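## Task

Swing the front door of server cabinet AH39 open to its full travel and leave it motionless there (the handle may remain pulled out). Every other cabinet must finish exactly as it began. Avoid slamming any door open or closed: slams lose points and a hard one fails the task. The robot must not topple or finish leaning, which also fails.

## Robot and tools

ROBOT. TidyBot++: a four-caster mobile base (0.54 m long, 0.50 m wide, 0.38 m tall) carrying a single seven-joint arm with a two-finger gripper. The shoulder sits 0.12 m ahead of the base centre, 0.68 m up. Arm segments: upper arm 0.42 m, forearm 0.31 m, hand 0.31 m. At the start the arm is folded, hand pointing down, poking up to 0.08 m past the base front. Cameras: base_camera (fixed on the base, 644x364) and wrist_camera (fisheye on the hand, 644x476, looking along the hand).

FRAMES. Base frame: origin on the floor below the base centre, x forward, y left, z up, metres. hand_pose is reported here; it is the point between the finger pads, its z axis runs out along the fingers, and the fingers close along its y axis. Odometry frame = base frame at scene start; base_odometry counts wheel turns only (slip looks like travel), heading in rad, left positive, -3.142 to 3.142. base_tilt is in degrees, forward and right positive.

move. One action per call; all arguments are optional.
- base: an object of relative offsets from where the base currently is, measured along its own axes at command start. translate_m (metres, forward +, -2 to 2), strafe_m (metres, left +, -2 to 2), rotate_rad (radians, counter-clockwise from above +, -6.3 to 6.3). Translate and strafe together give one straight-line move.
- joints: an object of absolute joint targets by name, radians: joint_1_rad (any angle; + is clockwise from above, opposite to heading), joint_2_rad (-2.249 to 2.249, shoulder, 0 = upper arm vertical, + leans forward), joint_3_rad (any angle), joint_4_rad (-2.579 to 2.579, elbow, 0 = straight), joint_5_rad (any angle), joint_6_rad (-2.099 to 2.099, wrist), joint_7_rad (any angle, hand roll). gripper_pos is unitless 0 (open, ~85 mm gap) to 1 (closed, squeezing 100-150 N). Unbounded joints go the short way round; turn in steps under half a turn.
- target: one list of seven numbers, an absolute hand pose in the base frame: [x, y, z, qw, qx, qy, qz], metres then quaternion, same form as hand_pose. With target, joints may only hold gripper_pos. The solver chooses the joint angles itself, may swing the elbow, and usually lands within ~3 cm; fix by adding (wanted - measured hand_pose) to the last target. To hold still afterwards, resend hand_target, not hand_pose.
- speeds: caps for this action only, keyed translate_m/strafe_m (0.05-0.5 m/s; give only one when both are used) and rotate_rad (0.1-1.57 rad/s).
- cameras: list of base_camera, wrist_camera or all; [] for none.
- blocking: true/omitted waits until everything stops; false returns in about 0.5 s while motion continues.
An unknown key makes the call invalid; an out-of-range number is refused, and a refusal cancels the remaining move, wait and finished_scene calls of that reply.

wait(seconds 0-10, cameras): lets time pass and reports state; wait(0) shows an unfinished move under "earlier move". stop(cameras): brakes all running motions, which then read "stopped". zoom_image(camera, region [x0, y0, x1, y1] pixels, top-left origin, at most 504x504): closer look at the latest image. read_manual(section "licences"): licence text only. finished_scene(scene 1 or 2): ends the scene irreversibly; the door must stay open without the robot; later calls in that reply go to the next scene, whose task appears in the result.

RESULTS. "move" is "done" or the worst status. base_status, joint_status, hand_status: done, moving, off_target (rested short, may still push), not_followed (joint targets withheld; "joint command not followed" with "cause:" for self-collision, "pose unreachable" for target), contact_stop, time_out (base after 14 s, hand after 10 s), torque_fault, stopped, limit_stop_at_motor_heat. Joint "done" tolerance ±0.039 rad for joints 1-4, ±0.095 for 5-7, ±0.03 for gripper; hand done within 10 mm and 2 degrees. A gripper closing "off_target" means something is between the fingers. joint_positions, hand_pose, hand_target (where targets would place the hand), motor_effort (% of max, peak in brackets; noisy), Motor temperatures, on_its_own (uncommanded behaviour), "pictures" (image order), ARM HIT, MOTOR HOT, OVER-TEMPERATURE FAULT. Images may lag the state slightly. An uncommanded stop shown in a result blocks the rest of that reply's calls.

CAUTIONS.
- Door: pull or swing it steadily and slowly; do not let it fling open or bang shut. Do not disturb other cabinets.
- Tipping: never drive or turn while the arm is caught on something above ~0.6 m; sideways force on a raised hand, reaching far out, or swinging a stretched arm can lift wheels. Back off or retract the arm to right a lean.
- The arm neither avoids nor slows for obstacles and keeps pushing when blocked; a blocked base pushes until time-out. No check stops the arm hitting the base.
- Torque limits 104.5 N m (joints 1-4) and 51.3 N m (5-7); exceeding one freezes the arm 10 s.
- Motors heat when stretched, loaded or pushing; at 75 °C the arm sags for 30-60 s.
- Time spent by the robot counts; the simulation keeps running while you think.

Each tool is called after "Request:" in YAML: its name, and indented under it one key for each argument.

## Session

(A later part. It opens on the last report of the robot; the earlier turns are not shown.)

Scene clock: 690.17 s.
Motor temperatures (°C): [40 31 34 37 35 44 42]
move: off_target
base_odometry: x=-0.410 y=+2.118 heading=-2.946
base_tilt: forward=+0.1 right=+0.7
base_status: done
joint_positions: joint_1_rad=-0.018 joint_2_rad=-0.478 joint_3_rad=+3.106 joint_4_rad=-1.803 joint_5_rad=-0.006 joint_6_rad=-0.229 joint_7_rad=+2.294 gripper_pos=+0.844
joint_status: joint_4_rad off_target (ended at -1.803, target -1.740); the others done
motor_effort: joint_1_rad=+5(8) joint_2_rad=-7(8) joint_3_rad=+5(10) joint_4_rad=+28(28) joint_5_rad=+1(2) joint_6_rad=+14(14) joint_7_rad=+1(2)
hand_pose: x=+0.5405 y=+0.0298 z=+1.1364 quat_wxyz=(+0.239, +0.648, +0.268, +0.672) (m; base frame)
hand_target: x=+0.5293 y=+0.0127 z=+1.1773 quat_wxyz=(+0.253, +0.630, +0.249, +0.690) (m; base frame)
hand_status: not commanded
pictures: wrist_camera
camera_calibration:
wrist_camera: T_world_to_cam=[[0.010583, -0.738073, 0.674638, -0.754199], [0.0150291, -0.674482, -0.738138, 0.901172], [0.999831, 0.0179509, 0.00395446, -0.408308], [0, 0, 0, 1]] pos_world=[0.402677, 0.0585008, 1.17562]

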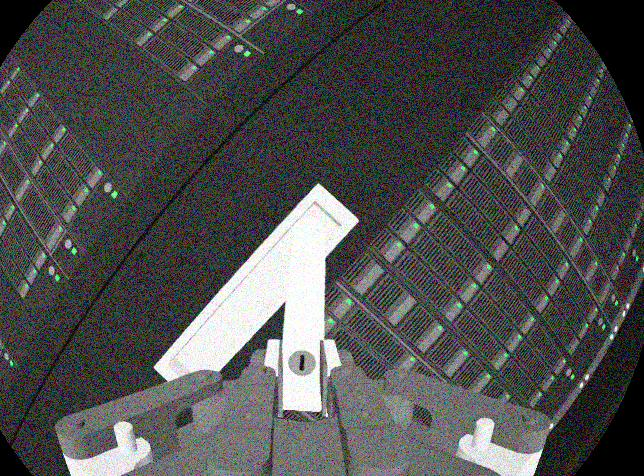

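Request:
move:
  joints: {"joint_7_rad":2.7,"joint_4_rad":-1.65,"joint_6_rad":-0.30}
  base: {"strafe_m":-0.02}
  speeds: {"strafe_m":0.05}
  cameras: ["wrist_camera"]

Scene clock: 705.80 s.
Motor temperatures (°C): [40 31 34 38 35 44 42]
move: off_target
base_odometry: x=-0.414 y=+2.138 heading=-2.946
base_tilt: forward=+0.1 right=+0.7
base_status: done
joint_positions: joint_1_rad=-0.020 joint_2_rad=-0.467 joint_3_rad=+3.101 joint_4_rad=-1.735 joint_5_rad=-0.006 joint_6_rad=-0.293 joint_7_rad=+2.639 gripper_pos=+0.844
joint_status: joint_4_rad off_target (ended at -1.735, target -1.650); the others done
motor_effort: joint_1_rad=+6(10) joint_2_rad=-10(10) joint_3_rad=+7(12) joint_4_rad=+30(32) joint_5_rad=+1(2) joint_6_rad=+16(17) joint_7_rad=+0(1)
hand_pose: x=+0.5394 y=+0.0342 z=+1.1541 quat_wxyz=(+0.348, +0.593, +0.379, +0.620) (m; base frame)
hand_target: x=+0.5183 y=+0.0139 z=+1.2131 quat_wxyz=(+0.374, +0.567, +0.351, +0.645) (m; base frame)
hand_status: not commanded
pictures: wrist_camera
camera_calibration:
wrist_camera: T_world_to_cam=[[0.00220906, -0.464837, 0.885394, -1.01095], [0.0253751, -0.885085, -0.464738, 0.603326], [0.999676, 0.0234935, 0.00984006, -0.414228], [0, 0, 0, 1]] pos_world=[0.401018, 0.0738015, 1.17955]

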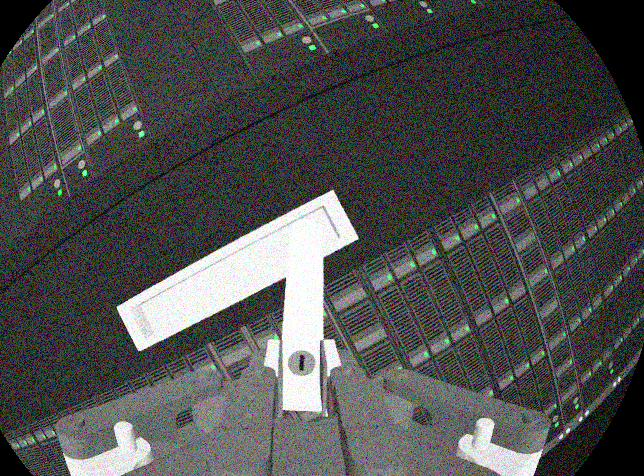

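Request:
move:
  joints: {"joint_7_rad":3.1,"joint_4_rad":-1.56,"joint_6_rad":-0.38}
  base: {"strafe_m":-0.012}
  speeds: {"strafe_m":0.05}
  cameras: ["wrist_camera"]

Scene clock: 714.90 s.
Motor temperatures (°C): [40 31 34 38 35 44 42]
move: off_target
base_odometry: x=-0.416 y=+2.149 heading=-2.947
base_tilt: forward=+0.1 right=+0.7
base_status: done
joint_positions: joint_1_rad=-0.021 joint_2_rad=-0.461 joint_3_rad=+3.099 joint_4_rad=-1.650 joint_5_rad=-0.008 joint_6_rad=-0.376 joint_7_rad=+3.035 gripper_pos=+0.845
joint_status: joint_4_rad off_target (ended at -1.650, target -1.560); the others done
motor_effort: joint_1_rad=+4(9) joint_2_rad=-10(11) joint_3_rad=+6(12) joint_4_rad=+30(32) joint_5_rad=+1(2) joint_6_rad=+17(18) joint_7_rad=+0(1)
hand_pose: x=+0.5332 y=+0.0364 z=+1.1771 quat_wxyz=(+0.460, +0.507, +0.490, +0.539) (m; base frame)
hand_target: x=+0.5054 y=+0.0153 z=+1.2416 quat_wxyz=(+0.496, +0.482, +0.456, +0.561) (m; base frame)
hand_status: not commanded
pictures: wrist_camera
camera_calibration:
wrist_camera: T_world_to_cam=[[-0.0159525, -0.0883878, 0.995958, -1.16447], [0.0321242, -0.995616, -0.0878429, 0.172909], [0.999357, 0.030593, 0.0187219, -0.418893], [0, 0, 0, 1]] pos_world=[0.394493, 0.0820413, 1.18279]

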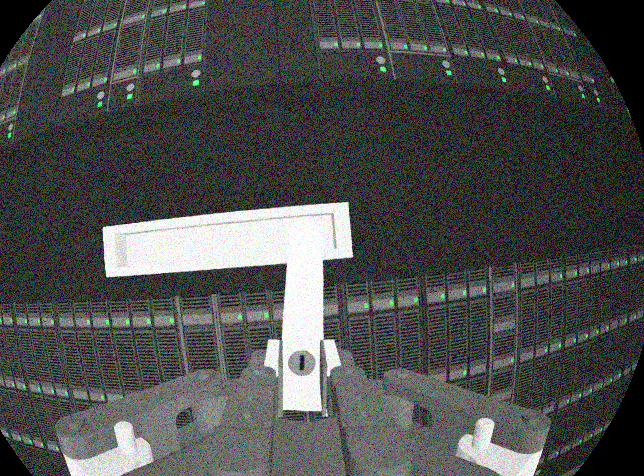

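Request:
move:
  base: {"translate_m":-0.04}
  speeds: {"translate_m":0.05}
  cameras: ["wrist_camera","base_camera"]

Scene clock: 723.43 s.
Motor temperatures (°C): [40 31 34 38 35 44 42]
move: done
base_odometry: x=-0.377 y=+2.158 heading=-2.947
base_tilt: forward=+0.1 right=+0.7
base_status: done
joint_positions: joint_1_rad=-0.013 joint_2_rad=-0.455 joint_3_rad=+3.113 joint_4_rad=-1.644 joint_5_rad=-0.008 joint_6_rad=-0.380 joint_7_rad=+3.038 gripper_pos=+0.846
joint_status: not commanded
motor_effort: joint_1_rad=+2(5) joint_2_rad=-11(14) joint_3_rad=+2(6) joint_4_rad=+31(31) joint_5_rad=+0(1) joint_6_rad=+18(18) joint_7_rad=+0(0)
hand_pose: x=+0.5360 y=+0.0248 z=+1.1773 quat_wxyz=(+0.464, +0.513, +0.485, +0.534) (m; base frame)
hand_target: x=+0.5054 y=+0.0153 z=+1.2416 quat_wxyz=(+0.496, +0.482, +0.456, +0.561) (m; base frame)
hand_status: not commanded
pictures: base_camera, wrist_camera
camera_calibration:
wrist_camera: T_world_to_cam=[[-0.0140626, -0.0907294, 0.995776, -1.16637], [0.0111858, -0.995827, -0.0905761, 0.175811], [0.999839, 0.00986487, 0.0150188, -0.416679], [0, 0, 0, 1]] pos_world=[0.398243, 0.0733638, 1.18362]

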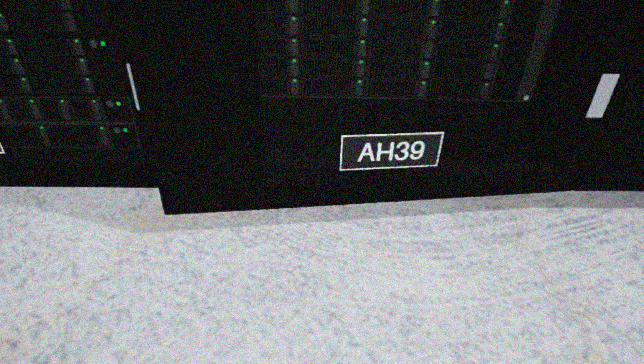

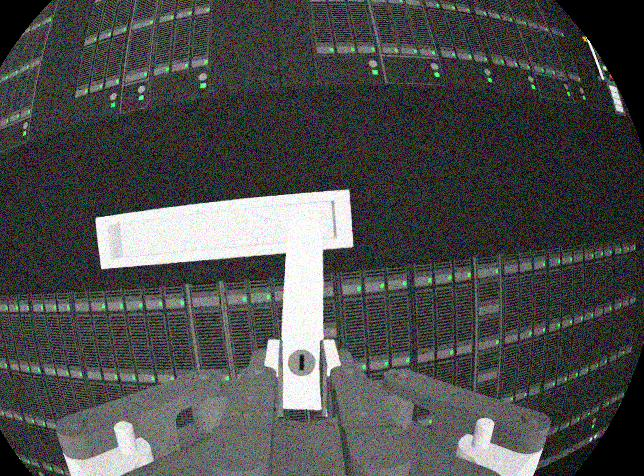

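Request:
move:
  base: {"translate_m":-0.0523,"strafe_m":-0.1046,"rotate_rad":0.15}
  speeds: {"translate_m":0.08,"rotate_rad":0.1}
  cameras: ["wrist_camera","base_camera"]

Scene clock: 750.90 s.
Motor temperatures (°C): [40 31 34 38 35 44 42]
move: done
base_odometry: x=-0.346 y=+2.270 heading=-2.796
base_tilt: forward=+0.1 right=+0.7
base_status: done
joint_positions: joint_1_rad=-0.011 joint_2_rad=-0.454 joint_3_rad=+3.114 joint_4_rad=-1.641 joint_5_rad=-0.009 joint_6_rad=-0.384 joint_7_rad=+3.039 gripper_pos=+0.846
joint_status: not commanded
motor_effort: joint_1_rad=+2(6) joint_2_rad=-11(13) joint_3_rad=+2(8) joint_4_rad=+30(32) joint_5_rad=+0(2) joint_6_rad=+17(18) joint_7_rad=+0(0)
hand_pose: x=+0.5366 y=+0.0234 z=+1.1774 quat_wxyz=(+0.464, +0.515, +0.485, +0.533) (m; base frame)
hand_target: x=+0.5054 y=+0.0153 z=+1.2416 quat_wxyz=(+0.496, +0.482, +0.456, +0.561) (m; base frame)
hand_status: not commanded
pictures: base_camera, wrist_camera
camera_calibration:
wrist_camera: T_world_to_cam=[[-0.0121576, -0.0913836, 0.995742, -1.16751], [0.00837151, -0.99579, -0.0912857, 0.176697], [0.999891, 0.00722605, 0.0128714, -0.414749], [0, 0, 0, 1]] pos_world=[0.39903, 0.0722596, 1.184]

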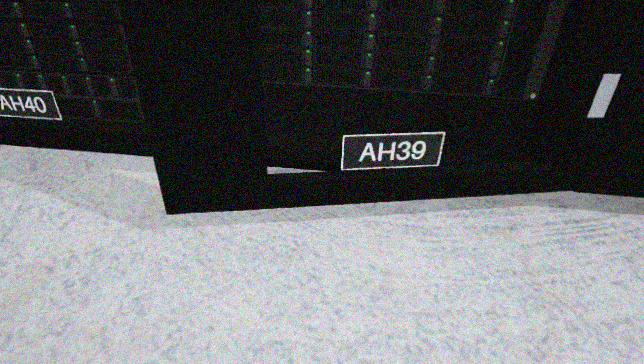

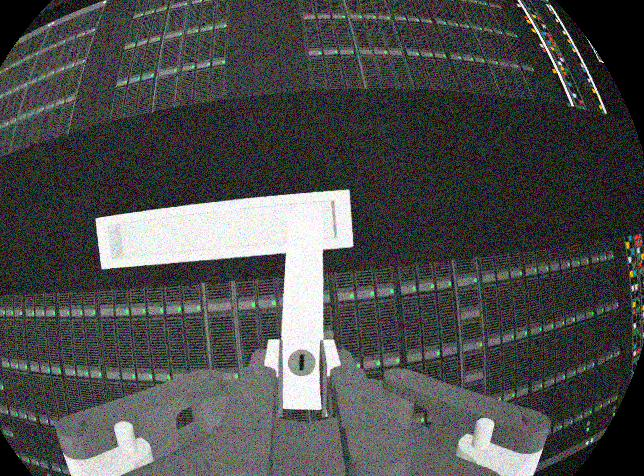

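Request:
move:
  base: {"translate_m":-0.0883,"strafe_m":-0.2159,"rotate_rad":0.3}
  speeds: {"translate_m":0.12,"rotate_rad":0.15}
  cameras: ["base_camera"]

Request:
move:
  base: {"translate_m":-0.0883,"strafe_m":-0.2159,"rotate_rad":0.3}
  speeds: {"translate_m":0.12,"rotate_rad":0.15}
  cameras: ["base_camera","wrist_camera"]

Scene clock: 763.77 s.
Motor temperatures (°C): [40 31 34 38 35 44 42]
move: done
base_odometry: x=-0.335 y=+2.503 heading=-2.496
base_tilt: forward=+0.1 right=+0.7
base_status: done
joint_positions: joint_1_rad=-0.008 joint_2_rad=-0.453 joint_3_rad=+3.119 joint_4_rad=-1.637 joint_5_rad=-0.009 joint_6_rad=-0.390 joint_7_rad=+3.040 gripper_pos=+0.846
joint_status: not commanded
motor_effort: joint_1_rad=+3(7) joint_2_rad=-10(13) joint_3_rad=+3(9) joint_4_rad=+30(32) joint_5_rad=+0(2) joint_6_rad=+17(19) joint_7_rad=+0(1)
hand_pose: x=+0.5366 y=+0.0194 z=+1.1775 quat_wxyz=(+0.465, +0.518, +0.483, +0.531) (m; base frame)
hand_target: x=+0.5054 y=+0.0153 z=+1.2416 quat_wxyz=(+0.496, +0.482, +0.456, +0.561) (m; base frame)
hand_status: not commanded
pictures: base_camera

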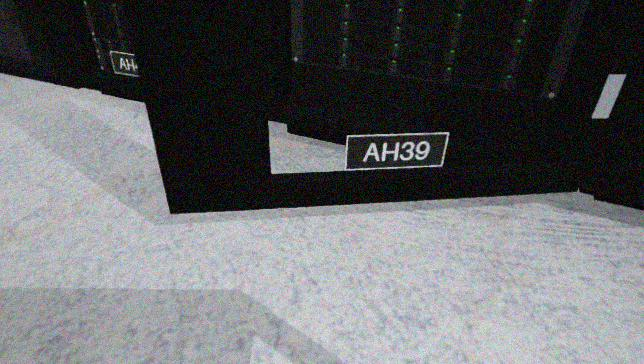

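Scene clock: 766.23 s.
Motor temperatures (°C): [40 31 34 38 35 44 42]
move: done
base_odometry: x=-0.395 y=+2.729 heading=-2.195
base_tilt: forward=+0.1 right=+0.7
base_status: done
joint_positions: joint_1_rad=-0.006 joint_2_rad=-0.453 joint_3_rad=+3.122 joint_4_rad=-1.635 joint_5_rad=-0.010 joint_6_rad=-0.395 joint_7_rad=+3.040 gripper_pos=+0.846
joint_status: not commanded
motor_effort: joint_1_rad=+3(8) joint_2_rad=-10(13) joint_3_rad=+3(9) joint_4_rad=+30(32) joint_5_rad=+0(3) joint_6_rad=+16(19) joint_7_rad=+0(1)
hand_pose: x=+0.5365 y=+0.0169 z=+1.1776 quat_wxyz=(+0.465, +0.520, +0.483, +0.530) (m; base frame)
hand_target: x=+0.5054 y=+0.0153 z=+1.2416 quat_wxyz=(+0.496, +0.482, +0.456, +0.561) (m; base frame)
hand_status: not commanded
pictures: base_camera, wrist_camera
camera_calibration:
wrist_camera: T_world_to_cam=[[-0.00797493, -0.0939546, 0.995545, -1.17027], [-0.00352485, -0.995567, -0.093985, 0.179798], [0.999962, -0.00425867, 0.0076084, -0.408209], [0, 0, 0, 1]] pos_world=[0.399494, 0.0673106, 1.18506]

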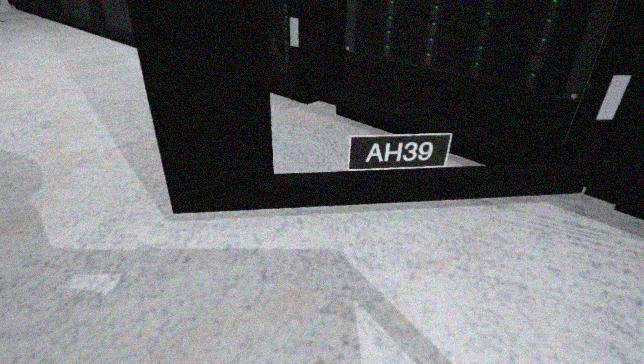

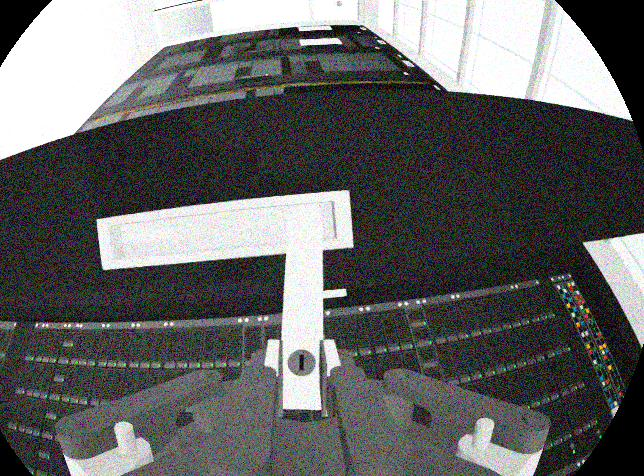

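Request:
move:
  base: {"translate_m":-0.0883,"strafe_m":-0.2159,"rotate_rad":0.3}
  speeds: {"translate_m":0.12,"rotate_rad":0.15}
  cameras: ["base_camera"]

Request:
move:
  base: {"translate_m":-0.0883,"strafe_m":-0.2159,"rotate_rad":0.3}
  speeds: {"translate_m":0.12,"rotate_rad":0.15}
  cameras: ["base_camera","wrist_camera"]

Scene clock: 779.53 s.
Motor temperatures (°C): [40 31 34 38 35 44 42]
move: done
base_odometry: x=-0.518 y=+2.927 heading=-1.895
base_tilt: forward=+0.1 right=+0.7
base_status: done
joint_positions: joint_1_rad=-0.006 joint_2_rad=-0.453 joint_3_rad=+3.123 joint_4_rad=-1.632 joint_5_rad=-0.010 joint_6_rad=-0.399 joint_7_rad=+3.041 gripper_pos=+0.846
joint_status: not commanded
motor_effort: joint_1_rad=+1(7) joint_2_rad=-10(13) joint_3_rad=+1(9) joint_4_rad=+30(33) joint_5_rad=-1(2) joint_6_rad=+15(19) joint_7_rad=-1(1)
hand_pose: x=+0.5365 y=+0.0163 z=+1.1777 quat_wxyz=(+0.465, +0.520, +0.483, +0.529) (m; base frame)
hand_target: x=+0.5054 y=+0.0153 z=+1.2416 quat_wxyz=(+0.496, +0.482, +0.456, +0.561) (m; base frame)
hand_status: not commanded
pictures: base_camera

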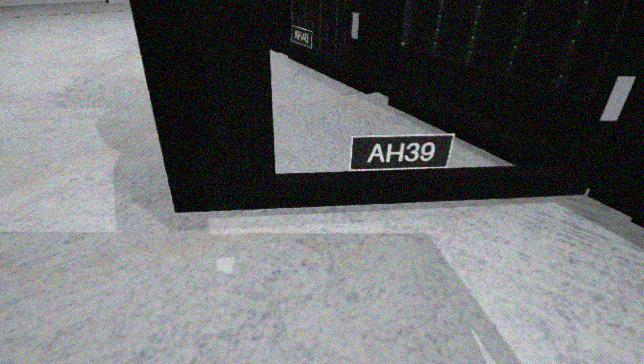

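Scene clock: 782.00 s.
Motor temperatures (°C): [40 31 34 38 35 44 42]
move: done
base_odometry: x=-0.695 y=+3.080 heading=-1.595
base_tilt: forward=+0.1 right=+0.7
base_status: done
joint_positions: joint_1_rad=-0.007 joint_2_rad=-0.453 joint_3_rad=+3.122 joint_4_rad=-1.629 joint_5_rad=-0.011 joint_6_rad=-0.403 joint_7_rad=+3.041 gripper_pos=+0.846
joint_status: not commanded
motor_effort: joint_1_rad=+1(7) joint_2_rad=-11(13) joint_3_rad=+1(9) joint_4_rad=+30(33) joint_5_rad=-1(3) joint_6_rad=+16(19) joint_7_rad=+0(1)
hand_pose: x=+0.5361 y=+0.0170 z=+1.1778 quat_wxyz=(+0.464, +0.521, +0.483, +0.529) (m; base frame)
hand_target: x=+0.5054 y=+0.0153 z=+1.2416 quat_wxyz=(+0.496, +0.482, +0.456, +0.561) (m; base frame)
hand_status: not commanded
pictures: base_camera, wrist_camera
camera_calibration:
wrist_camera: T_world_to_cam=[[-0.00383079, -0.0950572, 0.995464, -1.1726], [-0.00321221, -0.995465, -0.0950697, 0.181034], [0.999988, -0.00356183, 0.00350808, -0.402996], [0, 0, 0, 1]] pos_world=[0.399081, 0.0673138, 1.1859]

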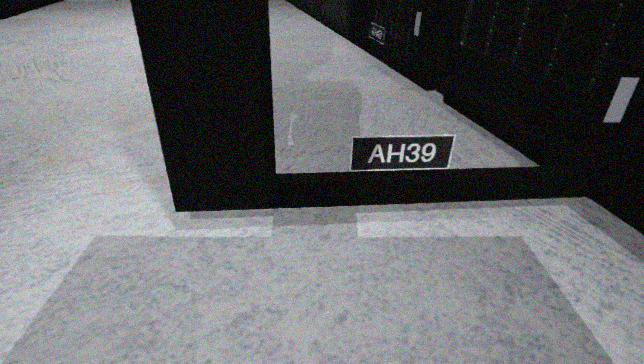

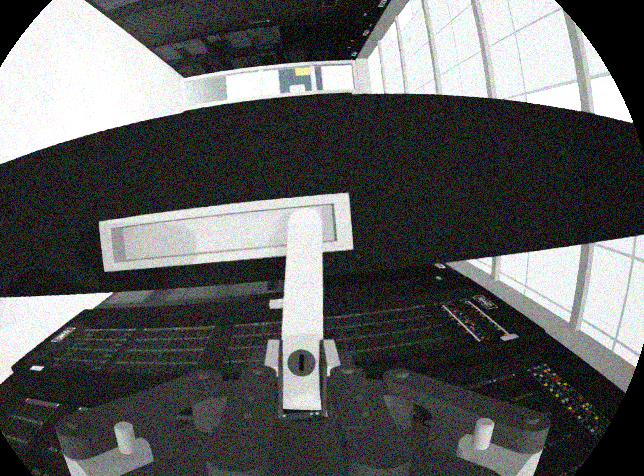

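Request:
move:
  base: {"translate_m":-0.0661,"strafe_m":-0.1411,"rotate_rad":0.2}
  speeds: {"translate_m":0.1,"rotate_rad":0.13}
  cameras: ["base_camera"]

Scene clock: 806.90 s.
Motor temperatures (°C): [40 31 34 38 35 44 42]
move: done
base_odometry: x=-0.835 y=+3.149 heading=-1.394
base_tilt: forward=+0.1 right=+0.7
base_status: done
joint_positions: joint_1_rad=-0.005 joint_2_rad=-0.453 joint_3_rad=+3.123 joint_4_rad=-1.628 joint_5_rad=-0.012 joint_6_rad=-0.407 joint_7_rad=+3.042 gripper_pos=+0.846
joint_status: not commanded
motor_effort: joint_1_rad=+5(6) joint_2_rad=-10(13) joint_3_rad=+6(7) joint_4_rad=+31(33) joint_5_rad=+0(3) joint_6_rad=+17(19) joint_7_rad=+0(1)
hand_pose: x=+0.5356 y=+0.0164 z=+1.1781 quat_wxyz=(+0.464, +0.521, +0.483, +0.529) (m; base frame)
hand_target: x=+0.5054 y=+0.0153 z=+1.2416 quat_wxyz=(+0.496, +0.482, +0.456, +0.561) (m; base frame)
hand_status: not commanded
pictures: base_camera

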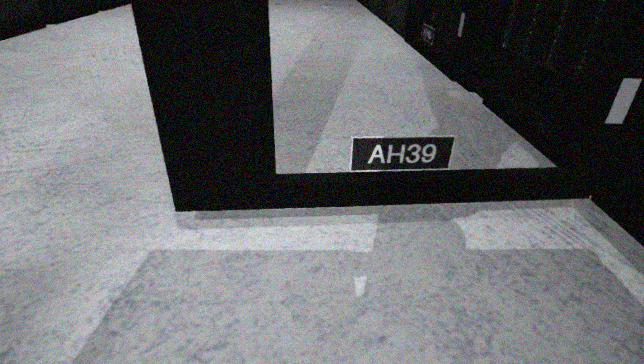

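Request:
move:
  joints: {"joint_2_rad":-0.45,"joint_4_rad":-1.60,"joint_6_rad":-0.46}
  cameras: []

Request:
move:
  joints: {"gripper_pos":0.5}
  cameras: ["wrist_camera"]

Scene clock: 817.70 s.
Motor temperatures (°C): [40 31 34 38 35 44 42]
move: done
base_odometry: x=-0.835 y=+3.149 heading=-1.394
base_tilt: forward=+0.1 right=+0.7
base_status: not commanded
joint_positions: joint_1_rad=-0.005 joint_2_rad=-0.452 joint_3_rad=+3.122 joint_4_rad=-1.627 joint_5_rad=-0.013 joint_6_rad=-0.409 joint_7_rad=+3.042 gripper_pos=+0.846
joint_status: all done
motor_effort: joint_1_rad=+3(3) joint_2_rad=-5(10) joint_3_rad=+3(3) joint_4_rad=+23(30) joint_5_rad=-1(1) joint_6_rad=+10(16) joint_7_rad=+0(1)
hand_pose: x=+0.5360 y=+0.0169 z=+1.1772 quat_wxyz=(+0.463, +0.522, +0.484, +0.528) (m; base frame)
hand_target: x=+0.5336 y=+0.0165 z=+1.1770 quat_wxyz=(+0.458, +0.523, +0.495, +0.521) (m; base frame)
hand_status: not commanded
pictures: none
No camera images: "cameras" was empty.

Scene clock: 818.53 s.
Motor temperatures (°C): [40 31 34 38 35 44 42]
move: done
base_odometry: x=-0.835 y=+3.149 heading=-1.394
base_tilt: forward=+0.1 right=+0.7
base_status: not commanded
joint_positions: joint_1_rad=-0.005 joint_2_rad=-0.452 joint_3_rad=+3.122 joint_4_rad=-1.623 joint_5_rad=-0.013 joint_6_rad=-0.409 joint_7_rad=+3.042 gripper_pos=+0.500
joint_status: all done
motor_effort: joint_1_rad=+2(3) joint_2_rad=-4(6) joint_3_rad=+1(3) joint_4_rad=+20(23) joint_5_rad=-1(1) joint_6_rad=+8(10) joint_7_rad=+0(1)
hand_pose: x=+0.5357 y=+0.0169 z=+1.1794 quat_wxyz=(+0.464, +0.521, +0.483, +0.529) (m; base frame)
hand_target: x=+0.5336 y=+0.0165 z=+1.1770 quat_wxyz=(+0.458, +0.523, +0.495, +0.521) (m; base frame)
hand_status: not commanded
pictures: wrist_camera
camera_calibration:
wrist_camera: T_world_to_cam=[[-0.00361895, -0.0949051, 0.99548, -1.17429], [-0.0035847, -0.995479, -0.094918, 0.181118], [0.999987, -0.003912, 0.00326238, -0.402358], [0, 0, 0, 1]] pos_world=[0.398753, 0.0672793, 1.18748]

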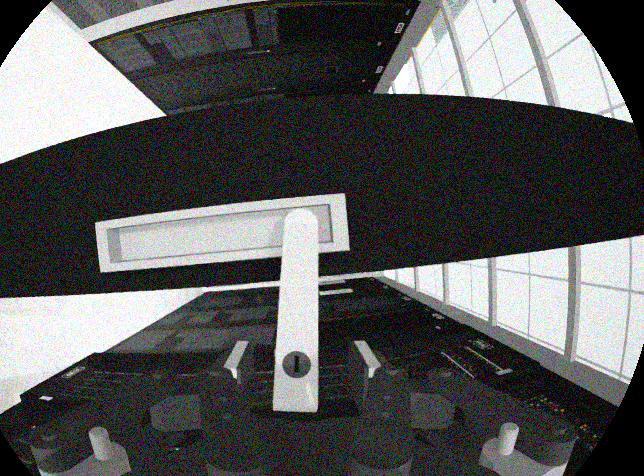

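Request:
move:
  base: {"translate_m": -0.3}
  speeds: {"translate_m": 0.2}

Scene clock: 857.43 s.
Motor temperatures (°C): [40 31 34 38 35 44 42]
move: done
base_odometry: x=-0.888 y=+3.445 heading=-1.394
base_tilt: forward=+0.1 right=+0.7
base_status: done
joint_positions: joint_1_rad=-0.005 joint_2_rad=-0.451 joint_3_rad=+3.122 joint_4_rad=-1.623 joint_5_rad=-0.013 joint_6_rad=-0.409 joint_7_rad=+3.042 gripper_pos=+0.500
joint_status: not commanded
motor_effort: joint_1_rad=+2(2) joint_2_rad=-4(7) joint_3_rad=+1(2) joint_4_rad=+21(21) joint_5_rad=-1(1) joint_6_rad=+8(9) joint_7_rad=+0(0)
hand_pose: x=+0.5361 y=+0.0169 z=+1.1791 quat_wxyz=(+0.464, +0.521, +0.483, +0.529) (m; base frame)
hand_target: x=+0.5336 y=+0.0165 z=+1.1770 quat_wxyz=(+0.458, +0.523, +0.495, +0.521) (m; base frame)
hand_status: not commanded
pictures: base_camera, wrist_camera
camera_calibration:
wrist_camera: T_world_to_cam=[[-0.00297535, -0.0949016, 0.995482, -1.17436], [-0.00364607, -0.995479, -0.0949122, 0.181121], [0.999989, -0.00391199, 0.00261588, -0.401918], [0, 0, 0, 1]] pos_world=[0.39908, 0.0672811, 1.1873]

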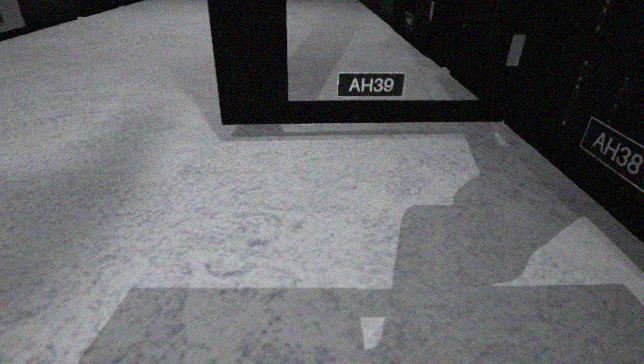

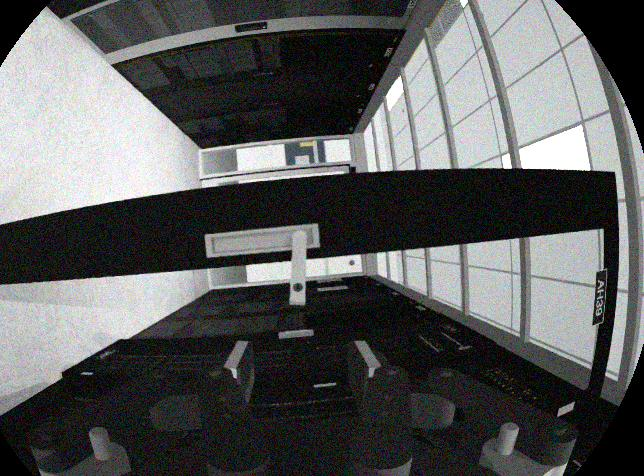

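Request:
move:
  base: {"strafe_m": 0.62}
  speeds: {"strafe_m": 0.3}
  joints: {"joint_1_rad": 0, "joint_2_rad": -0.33, "joint_3_rad": 3.14, "joint_4_rad": -2.549, "joint_5_rad": 0, "joint_6_rad": 0.8, "joint_7_rad": 1.57, "gripper_pos": 1.0}

Request:
move:
  base: {"translate_m": 1.3}
  speeds: {"translate_m": 0.4}

Request:
move:
  joints: {"joint_1_rad": 1.57}

Scene clock: 880.63 s.
Motor temperatures (°C): [40 31 34 38 35 44 42]
move: done
base_odometry: x=-0.278 y=+3.554 heading=-1.393
base_tilt: forward=+0.1 right=+0.7
base_status: done
joint_positions: joint_1_rad=-0.005 joint_2_rad=-0.342 joint_3_rad=+3.124 joint_4_rad=-2.534 joint_5_rad=-0.013 joint_6_rad=+0.713 joint_7_rad=+1.631 gripper_pos=+0.999
joint_status: all done
motor_effort: joint_1_rad=+2(3) joint_2_rad=-6(9) joint_3_rad=+1(3) joint_4_rad=+19(23) joint_5_rad=-1(2) joint_6_rad=+8(9) joint_7_rad=+0(2)
hand_pose: x=+0.5431 y=+0.0098 z=+0.9238 quat_wxyz=(+0.015, +0.673, +0.024, +0.739) (m; base frame)
hand_target: x=+0.5410 y=+0.0021 z=+0.9372 quat_wxyz=(-0.001, +0.651, +0.000, +0.759) (m; base frame)
hand_status: not commanded
pictures: base_camera, wrist_camera
camera_calibration:
wrist_camera: T_world_to_cam=[[-0.00715515, -0.998013, 0.0626006, -0.0480062], [0.0620801, -0.0629248, -0.996086, 0.937516], [0.998046, -0.00324089, 0.0624069, -0.462505], [0, 0, 0, 1]] pos_world=[0.403056, 0.00958326, 0.965715]

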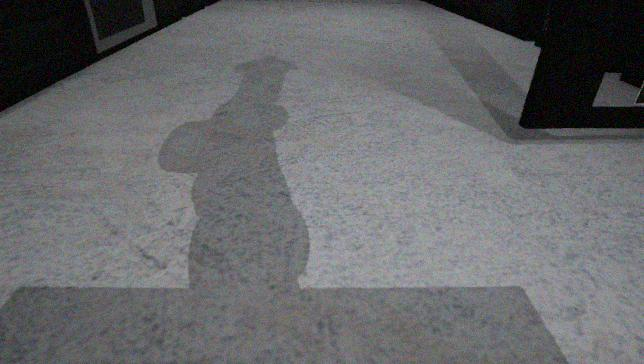

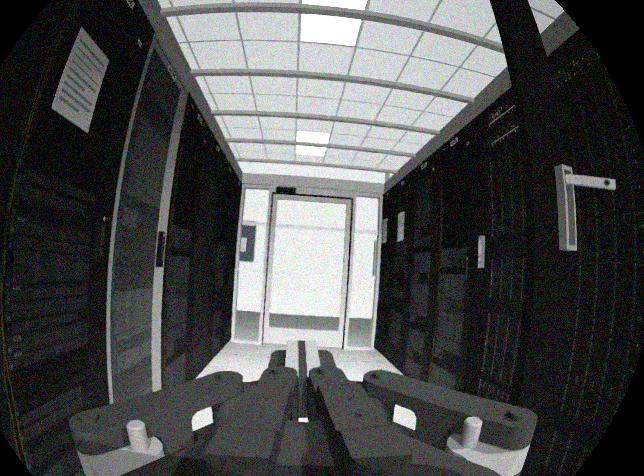

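Scene clock: 885.03 s.
Motor temperatures (°C): [40 31 34 38 35 44 42]
move: done
base_odometry: x=-0.048 y=+2.275 heading=-1.393
base_tilt: forward=+0.1 right=+0.7
base_status: done
joint_positions: joint_1_rad=-0.005 joint_2_rad=-0.331 joint_3_rad=+3.124 joint_4_rad=-2.536 joint_5_rad=-0.013 joint_6_rad=+0.717 joint_7_rad=+1.631 gripper_pos=+0.999
joint_status: not commanded
motor_effort: joint_1_rad=+1(2) joint_2_rad=-6(8) joint_3_rad=+1(2) joint_4_rad=+19(20) joint_5_rad=+0(1) joint_6_rad=+8(9) joint_7_rad=+0(0)
hand_pose: x=+0.5453 y=+0.0097 z=+0.9190 quat_wxyz=(+0.015, +0.677, +0.024, +0.736) (m; base frame)
hand_target: x=+0.5410 y=+0.0021 z=+0.9372 quat_wxyz=(-0.001, +0.651, +0.000, +0.759) (m; base frame)
hand_status: not commanded
pictures: base_camera, wrist_camera
camera_calibration:
wrist_camera: T_world_to_cam=[[-0.00654861, -0.998063, 0.0618579, -0.0473612], [0.0526553, -0.0621175, -0.996679, 0.938314], [0.998591, -0.00326972, 0.0529601, -0.456047], [0, 0, 0, 1]] pos_world=[0.405687, 0.0095251, 0.962279]

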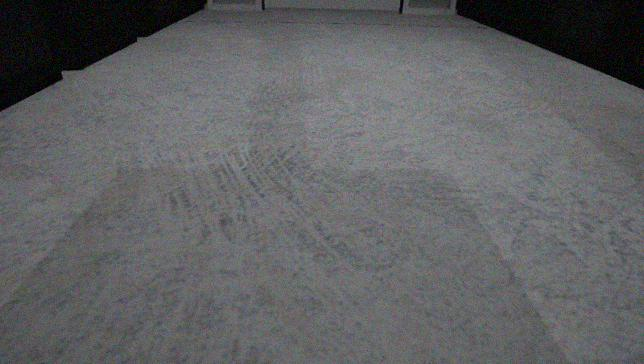

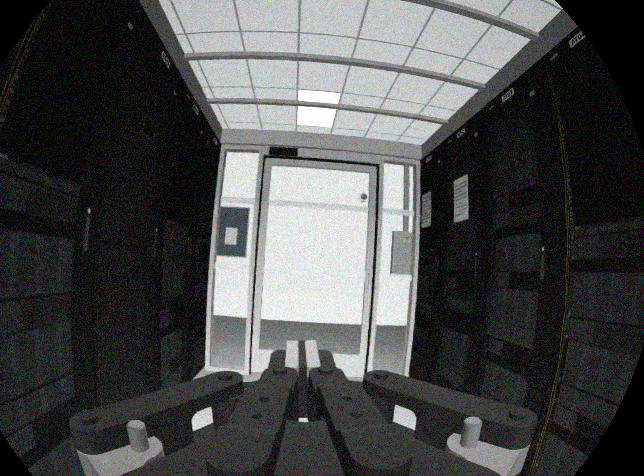

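Scene clock: 887.83 s.
Motor temperatures (°C): [40 31 34 38 35 44 42]
move: done
base_odometry: x=-0.048 y=+2.275 heading=-1.393
base_tilt: forward=+0.1 right=+0.7
base_status: not commanded
joint_positions: joint_1_rad=+1.554 joint_2_rad=-0.331 joint_3_rad=+3.124 joint_4_rad=-2.536 joint_5_rad=-0.013 joint_6_rad=+0.717 joint_7_rad=+1.631 gripper_pos=+0.999
joint_status: all done
motor_effort: joint_1_rad=+2(3) joint_2_rad=-6(6) joint_3_rad=+1(2) joint_4_rad=+19(19) joint_5_rad=+0(1) joint_6_rad=+8(9) joint_7_rad=+0(0)
hand_pose: x=+0.1331 y=-0.4262 z=+0.9190 quat_wxyz=(+0.528, +0.498, -0.459, +0.512) (m; base frame)
hand_target: x=+0.1215 y=-0.4219 z=+0.9372 quat_wxyz=(+0.536, +0.461, -0.460, +0.537) (m; base frame)
hand_status: not commanded
pictures: base_camera, wrist_camera
camera_calibration:
wrist_camera: T_world_to_cam=[[-0.998095, -0.00387842, 0.0615684, 0.0708424], [-0.061275, -0.0532962, -0.996697, 0.951886], [0.00714697, -0.998571, 0.052957, -0.33807], [0, 0, 0, 1]] pos_world=[0.131451, -0.286581, 0.962284]

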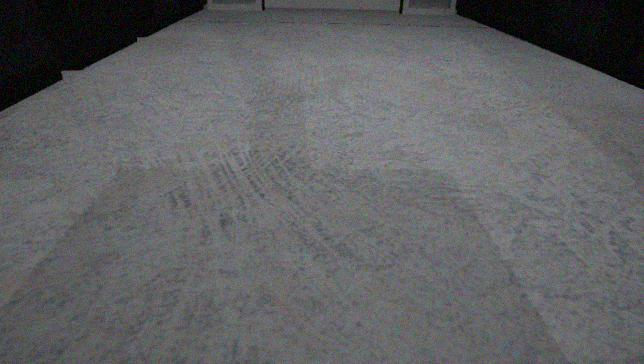

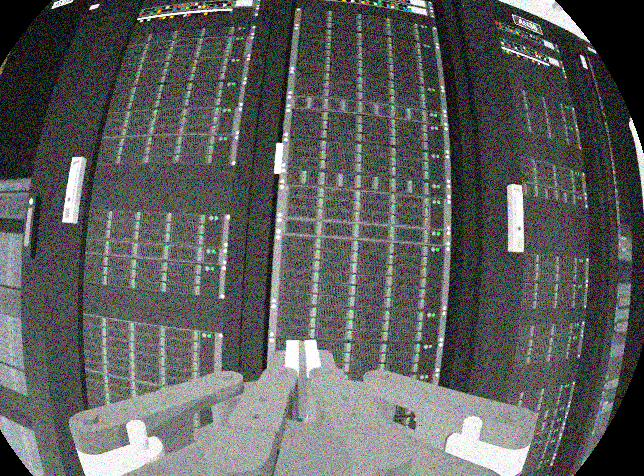

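Request:
move:
  joints: {"joint_1_rad": 2.3}
  cameras: ["wrist_camera"]

Request:
zoom_image:
  camera: "wrist_camera"
  region: [100, 0, 600, 400]

Scene clock: 905.07 s.
Motor temperatures (°C): [40 31 34 38 35 44 42]
move: done
base_odometry: x=-0.048 y=+2.275 heading=-1.393
base_tilt: forward=+0.1 right=+0.7
base_status: not commanded
joint_positions: joint_1_rad=+2.284 joint_2_rad=-0.331 joint_3_rad=+3.125 joint_4_rad=-2.536 joint_5_rad=-0.013 joint_6_rad=+0.717 joint_7_rad=+1.631 gripper_pos=+0.999
joint_status: all done
motor_effort: joint_1_rad=+1(3) joint_2_rad=-6(6) joint_3_rad=+1(2) joint_4_rad=+19(19) joint_5_rad=+0(1) joint_6_rad=+8(8) joint_7_rad=+0(0)
hand_pose: x=-0.1548 y=-0.3269 z=+0.9191 quat_wxyz=(+0.676, +0.301, -0.607, +0.290) (m; base frame)
hand_target: x=-0.1606 y=-0.3161 z=+0.9372 quat_wxyz=(+0.692, +0.266, -0.594, +0.311) (m; base frame)
hand_status: not commanded
pictures: wrist_camera
camera_calibration:
wrist_camera: T_world_to_cam=[[-0.746093, 0.663006, 0.0613838, 0.0409922], [-0.0810621, 0.00105867, -0.996708, 0.954251], [-0.660888, -0.748614, 0.0529547, -0.258577], [0, 0, 0, 1]] pos_world=[-0.0629527, -0.221762, 0.962286]

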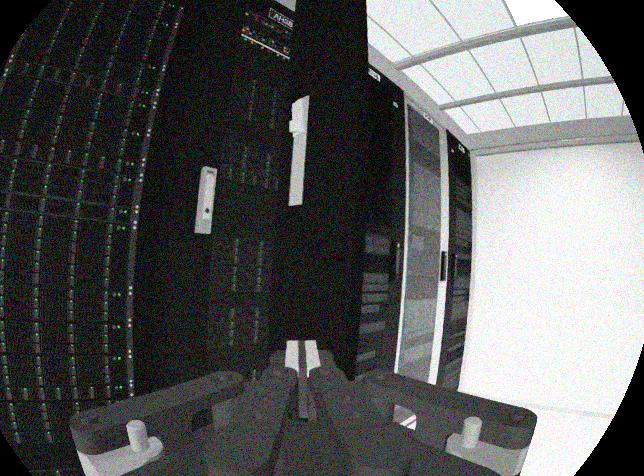

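Scaled by 1.008.

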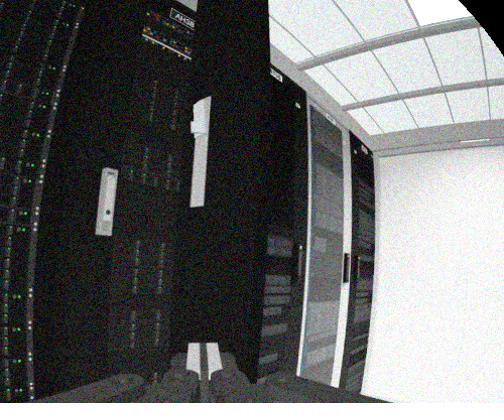

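Request:
move:
  joints: {"joint_1_rad": 1.57, "joint_2_rad": -0.05, "joint_4_rad": -2.41, "joint_6_rad": 0.85}
  cameras: []

Request:
move:
  base: {"translate_m": -0.34}
  speeds: {"translate_m": 0.15}

Scene clock: 949.00 s.
Motor temperatures (°C): [40 31 33 37 35 44 42]
move: done
base_odometry: x=-0.048 y=+2.275 heading=-1.393
base_tilt: forward=+0.1 right=+0.7
base_status: not commanded
joint_positions: joint_1_rad=+1.585 joint_2_rad=-0.057 joint_3_rad=+3.125 joint_4_rad=-2.441 joint_5_rad=-0.013 joint_6_rad=+0.763 joint_7_rad=+1.630 gripper_pos=+0.999
joint_status: all done
motor_effort: joint_1_rad=+2(4) joint_2_rad=-14(15) joint_3_rad=+1(2) joint_4_rad=+17(20) joint_5_rad=-1(1) joint_6_rad=+7(9) joint_7_rad=+0(0)
hand_pose: x=+0.1193 y=-0.5027 z=+0.8582 quat_wxyz=(+0.501, +0.524, -0.500, +0.473) (m; base frame)
hand_target: x=+0.1216 y=-0.5111 z=+0.8978 quat_wxyz=(+0.514, +0.485, -0.484, +0.516) (m; base frame)
hand_status: not commanded
pictures: none
No camera images: "cameras" was empty.

Scene clock: 951.90 s.
Motor temperatures (°C): [40 31 33 37 35 44 42]
move: done
base_odometry: x=-0.108 y=+2.609 heading=-1.393
base_tilt: forward=+0.1 right=+0.7
base_status: done
joint_positions: joint_1_rad=+1.580 joint_2_rad=-0.053 joint_3_rad=+3.126 joint_4_rad=-2.438 joint_5_rad=-0.013 joint_6_rad=+0.766 joint_7_rad=+1.630 gripper_pos=+0.999
joint_status: not commanded
motor_effort: joint_1_rad=+1(3) joint_2_rad=-14(15) joint_3_rad=+1(2) joint_4_rad=+17(17) joint_5_rad=-1(1) joint_6_rad=+8(9) joint_7_rad=+0(0)
hand_pose: x=+0.1206 y=-0.5041 z=+0.8585 quat_wxyz=(+0.501, +0.524, -0.499, +0.474) (m; base frame)
hand_target: x=+0.1216 y=-0.5111 z=+0.8978 quat_wxyz=(+0.514, +0.485, -0.484, +0.516) (m; base frame)
hand_status: not commanded
pictures: base_camera, wrist_camera
camera_calibration:
wrist_camera: T_world_to_cam=[[-0.998049, 0.0162631, 0.0602791, 0.0730152], [-0.058829, 0.0783786, -0.995186, 0.951457], [-0.0209094, -0.996791, -0.0772689, -0.296509], [0, 0, 0, 1]] pos_world=[0.122646, -0.371319, 0.919565]

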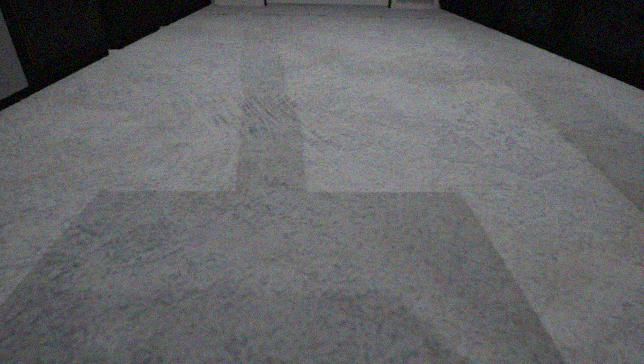

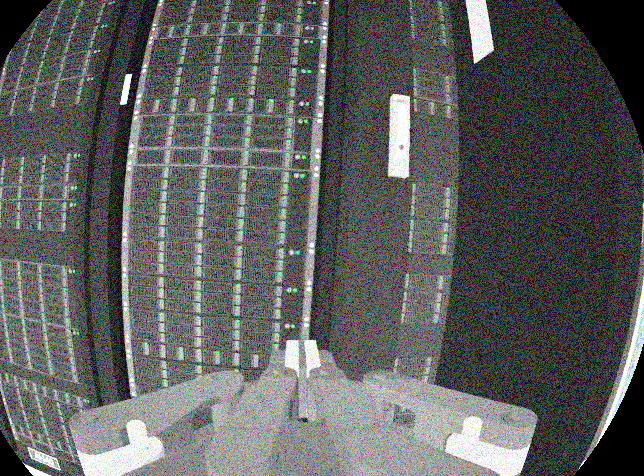

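Request:
move:
  base: {"translate_m": -0.12}
  speeds: {"translate_m": 0.06}
  cameras: ["wrist_camera"]

Scene clock: 958.77 s.
Motor temperatures (°C): [40 31 33 37 35 44 42]
move: done
base_odometry: x=-0.129 y=+2.728 heading=-1.393
base_tilt: forward=+0.1 right=+0.7
base_status: done
joint_positions: joint_1_rad=+1.576 joint_2_rad=-0.053 joint_3_rad=+3.127 joint_4_rad=-2.438 joint_5_rad=-0.013 joint_6_rad=+0.767 joint_7_rad=+1.630 gripper_pos=+0.999
joint_status: not commanded
motor_effort: joint_1_rad=+2(4) joint_2_rad=-14(16) joint_3_rad=+1(4) joint_4_rad=+17(17) joint_5_rad=+0(2) joint_6_rad=+8(9) joint_7_rad=+0(0)
hand_pose: x=+0.1227 y=-0.5043 z=+0.8585 quat_wxyz=(+0.500, +0.525, -0.498, +0.475) (m; base frame)
hand_target: x=+0.1216 y=-0.5111 z=+0.8978 quat_wxyz=(+0.514, +0.485, -0.484, +0.516) (m; base frame)
hand_status: not commanded
pictures: wrist_camera
camera_calibration:
wrist_camera: T_world_to_cam=[[-0.998128, 0.012168, 0.0599415, 0.0733213], [-0.0588123, 0.0782142, -0.9952, 0.951421], [-0.0167978, -0.996862, -0.0773521, -0.297059], [0, 0, 0, 1]] pos_world=[0.124149, -0.371434, 0.919481]

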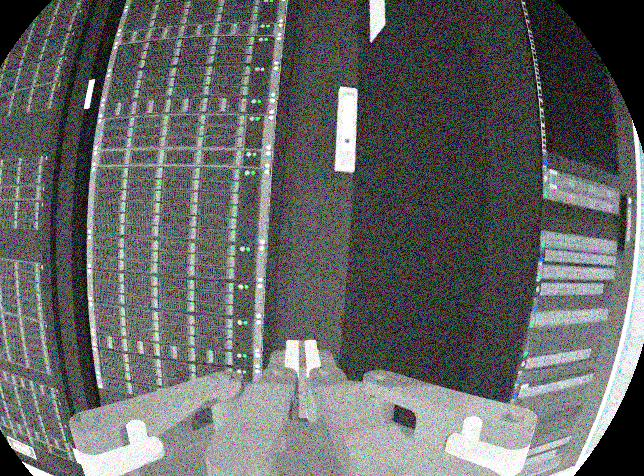

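Request:
move:
  base: {"translate_m": -0.1}
  speeds: {"translate_m": 0.06}
  cameras: ["wrist_camera"]

Scene clock: 966.30 s.
Motor temperatures (°C): [40 31 33 37 35 44 42]
move: done
base_odometry: x=-0.146 y=+2.827 heading=-1.393
base_tilt: forward=+0.1 right=+0.7
base_status: done
joint_positions: joint_1_rad=+1.573 joint_2_rad=-0.052 joint_3_rad=+3.128 joint_4_rad=-2.438 joint_5_rad=-0.013 joint_6_rad=+0.767 joint_7_rad=+1.630 gripper_pos=+0.999
joint_status: not commanded
motor_effort: joint_1_rad=+2(4) joint_2_rad=-14(15) joint_3_rad=+0(4) joint_4_rad=+17(18) joint_5_rad=-1(2) joint_6_rad=+8(9) joint_7_rad=+0(0)
hand_pose: x=+0.1238 y=-0.5043 z=+0.8584 quat_wxyz=(+0.499, +0.526, -0.498, +0.476) (m; base frame)
hand_target: x=+0.1216 y=-0.5111 z=+0.8978 quat_wxyz=(+0.514, +0.485, -0.484, +0.516) (m; base frame)
hand_status: not commanded
pictures: wrist_camera
camera_calibration:
wrist_camera: T_world_to_cam=[[-0.998176, 0.0100083, 0.0595363, 0.0736799], [-0.0585757, 0.0781989, -0.995215, 0.951378], [-0.0146161, -0.996888, -0.07747, -0.297308], [0, 0, 0, 1]] pos_world=[0.124928, -0.371517, 0.919407]

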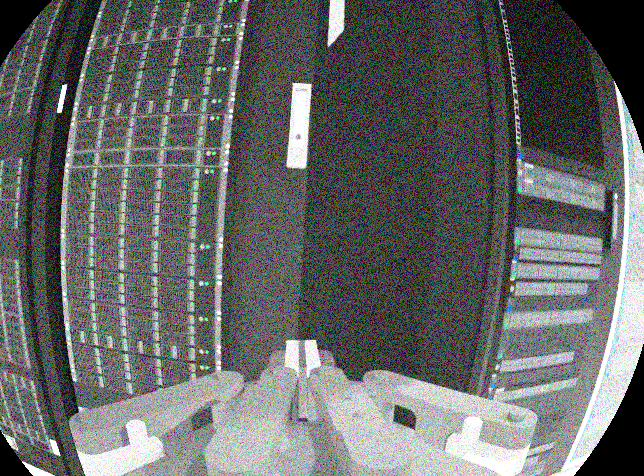

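Request:
move:
  base: {"translate_m": -0.08, "strafe_m": -0.1}
  speeds: {"translate_m": 0.06}
  cameras: ["wrist_camera"]

Scene clock: 996.70 s.
Motor temperatures (°C): [40 31 33 37 35 44 42]
move: done
base_odometry: x=-0.259 y=+2.888 heading=-1.393
base_tilt: forward=+0.1 right=+0.7
base_status: done
joint_positions: joint_1_rad=+1.572 joint_2_rad=-0.051 joint_3_rad=+3.128 joint_4_rad=-2.435 joint_5_rad=-0.013 joint_6_rad=+0.767 joint_7_rad=+1.629 gripper_pos=+0.999
joint_status: not commanded
motor_effort: joint_1_rad=+1(5) joint_2_rad=-14(16) joint_3_rad=+1(5) joint_4_rad=+17(20) joint_5_rad=+0(2) joint_6_rad=+8(9) joint_7_rad=+0(0)
hand_pose: x=+0.1241 y=-0.5053 z=+0.8590 quat_wxyz=(+0.500, +0.525, -0.497, +0.477) (m; base frame)
hand_target: x=+0.1216 y=-0.5111 z=+0.8978 quat_wxyz=(+0.514, +0.485, -0.484, +0.516) (m; base frame)
hand_status: not commanded
pictures: wrist_camera
camera_calibration:
wrist_camera: T_world_to_cam=[[-0.998204, 0.00948219, 0.0591596, 0.074029], [-0.0582588, 0.0769198, -0.995334, 0.951479], [-0.0139885, -0.996992, -0.0762292, -0.299413], [0, 0, 0, 1]] pos_world=[0.12514, -0.372401, 0.919836]

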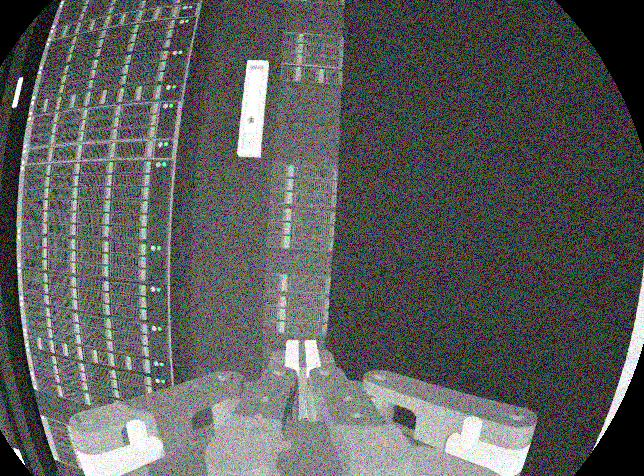

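Request:
move:
  base: {"translate_m": -0.1, "strafe_m": -0.05}
  speeds: {"translate_m": 0.06}
  cameras: ["wrist_camera"]

Request:
move:
  joints: {"joint_1_rad": 1.57, "joint_2_rad": 0.15, "joint_4_rad": -2.11, "joint_6_rad": 0.75}
  cameras: ["wrist_camera"]

Scene clock: 1011.73 s.
Motor temperatures (°C): [40 31 33 37 35 44 42]
move: done
base_odometry: x=-0.326 y=+2.978 heading=-1.393
base_tilt: forward=+0.1 right=+0.7
base_status: done
joint_positions: joint_1_rad=+1.570 joint_2_rad=-0.050 joint_3_rad=+3.129 joint_4_rad=-2.435 joint_5_rad=-0.013 joint_6_rad=+0.768 joint_7_rad=+1.629 gripper_pos=+0.999
joint_status: not commanded
motor_effort: joint_1_rad=+2(5) joint_2_rad=-15(16) joint_3_rad=+1(4) joint_4_rad=+17(18) joint_5_rad=-1(2) joint_6_rad=+8(9) joint_7_rad=+0(0)
hand_pose: x=+0.1244 y=-0.5054 z=+0.8590 quat_wxyz=(+0.499, +0.525, -0.497, +0.477) (m; base frame)
hand_target: x=+0.1216 y=-0.5111 z=+0.8978 quat_wxyz=(+0.514, +0.485, -0.484, +0.516) (m; base frame)
hand_status: not commanded
pictures: wrist_camera
camera_calibration:
wrist_camera: T_world_to_cam=[[-0.998227, 0.00885503, 0.0588659, 0.0742865], [-0.0580156, 0.0767857, -0.995358, 0.951422], [-0.013334, -0.997008, -0.0761358, -0.299676], [0, 0, 0, 1]] pos_world=[0.125356, -0.372493, 0.919817]

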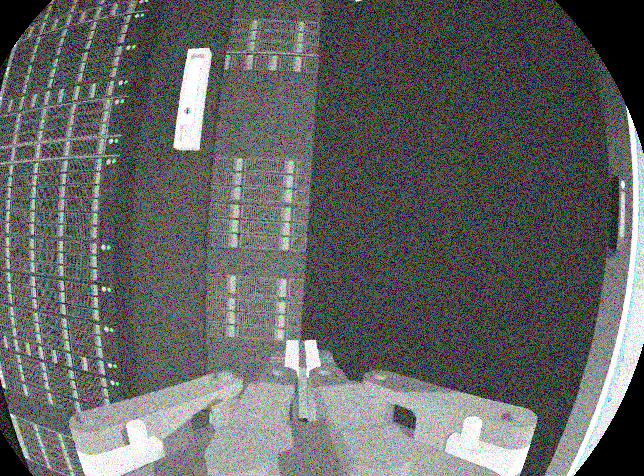

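Scene clock: 1013.10 s.
Motor temperatures (°C): [40 31 33 37 35 44 42]
move: off_target
base_odometry: x=-0.326 y=+2.977 heading=-1.393
base_tilt: forward=+0.1 right=+0.7
base_status: not commanded
joint_positions: joint_1_rad=+1.541 joint_2_rad=+0.121 joint_3_rad=+3.115 joint_4_rad=-2.176 joint_5_rad=-0.012 joint_6_rad=+0.768 joint_7_rad=+1.628 gripper_pos=+0.999
joint_status: joint_4_rad off_target (ended at -2.176, target -2.110); the others done
motor_effort: joint_1_rad=+9(11) joint_2_rad=-18(20) joint_3_rad=+8(9) joint_4_rad=+24(25) joint_5_rad=-4(5) joint_6_rad=+9(9) joint_7_rad=+0(0)
hand_pose: x=+0.1505 y=-0.5958 z=+0.9038 quat_wxyz=(+0.510, +0.511, -0.466, +0.511) (m; base frame)
hand_target: x=+0.1218 y=-0.6162 z=+0.9169 quat_wxyz=(+0.514, +0.485, -0.484, +0.516) (m; base frame)
hand_status: not commanded
pictures: wrist_camera
camera_calibration:
wrist_camera: T_world_to_cam=[[-0.998244, -0.0292471, 0.05152, 0.082417], [-0.0511461, -0.0133928, -0.998601, 0.952708], [0.0298962, -0.999482, 0.0118734, -0.473561], [0, 0, 0, 1]] pos_world=[0.145157, -0.458146, 0.952752]

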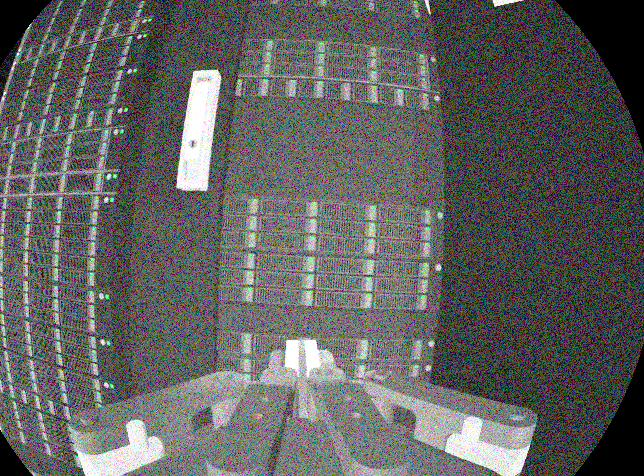

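Request:
move:
  base: {"translate_m": -0.1, "strafe_m": -0.03}
  speeds: {"translate_m": 0.06}
  cameras: ["wrist_camera"]

Scene clock: 1025.97 s.
Motor temperatures (°C): [40 31 33 37 35 44 42]
move: done
base_odometry: x=-0.373 y=+3.070 heading=-1.393
base_tilt: forward=+0.1 right=+0.7
base_status: done
joint_positions: joint_1_rad=+1.444 joint_2_rad=+0.079 joint_3_rad=+3.016 joint_4_rad=-2.221 joint_5_rad=+0.004 joint_6_rad=+0.768 joint_7_rad=+1.624 gripper_pos=+0.999
joint_status: not commanded
motor_effort: joint_1_rad=+29(31) joint_2_rad=-6(18) joint_3_rad=+26(28) joint_4_rad=+36(40) joint_5_rad=-11(12) joint_6_rad=+11(11) joint_7_rad=+1(1)
hand_pose: x=+0.2629 y=-0.5587 z=+0.9044 quat_wxyz=(+0.454, +0.558, -0.411, +0.560) (m; base frame)
hand_target: x=+0.1218 y=-0.6162 z=+0.9169 quat_wxyz=(+0.514, +0.485, -0.484, +0.516) (m; base frame)
hand_status: not commanded
pictures: wrist_camera
camera_calibration:
wrist_camera: T_world_to_cam=[[-0.970912, -0.233576, 0.0526506, 0.0733704], [-0.0489419, -0.0216498, -0.998567, 0.954329], [0.234381, -0.972097, 0.0095884, -0.476263], [0, 0, 0, 1]] pos_world=[0.22957, -0.425175, 0.953665]

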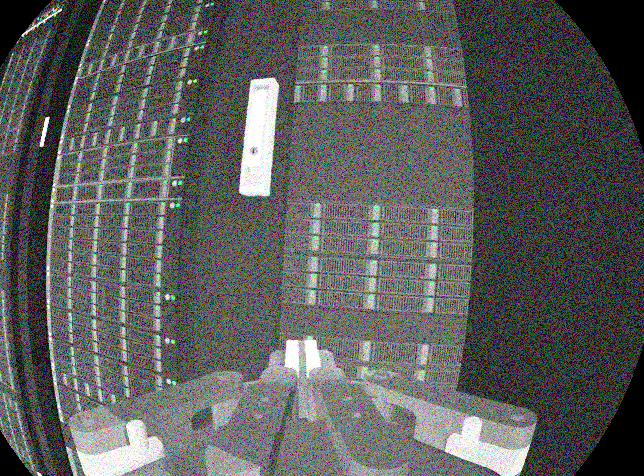

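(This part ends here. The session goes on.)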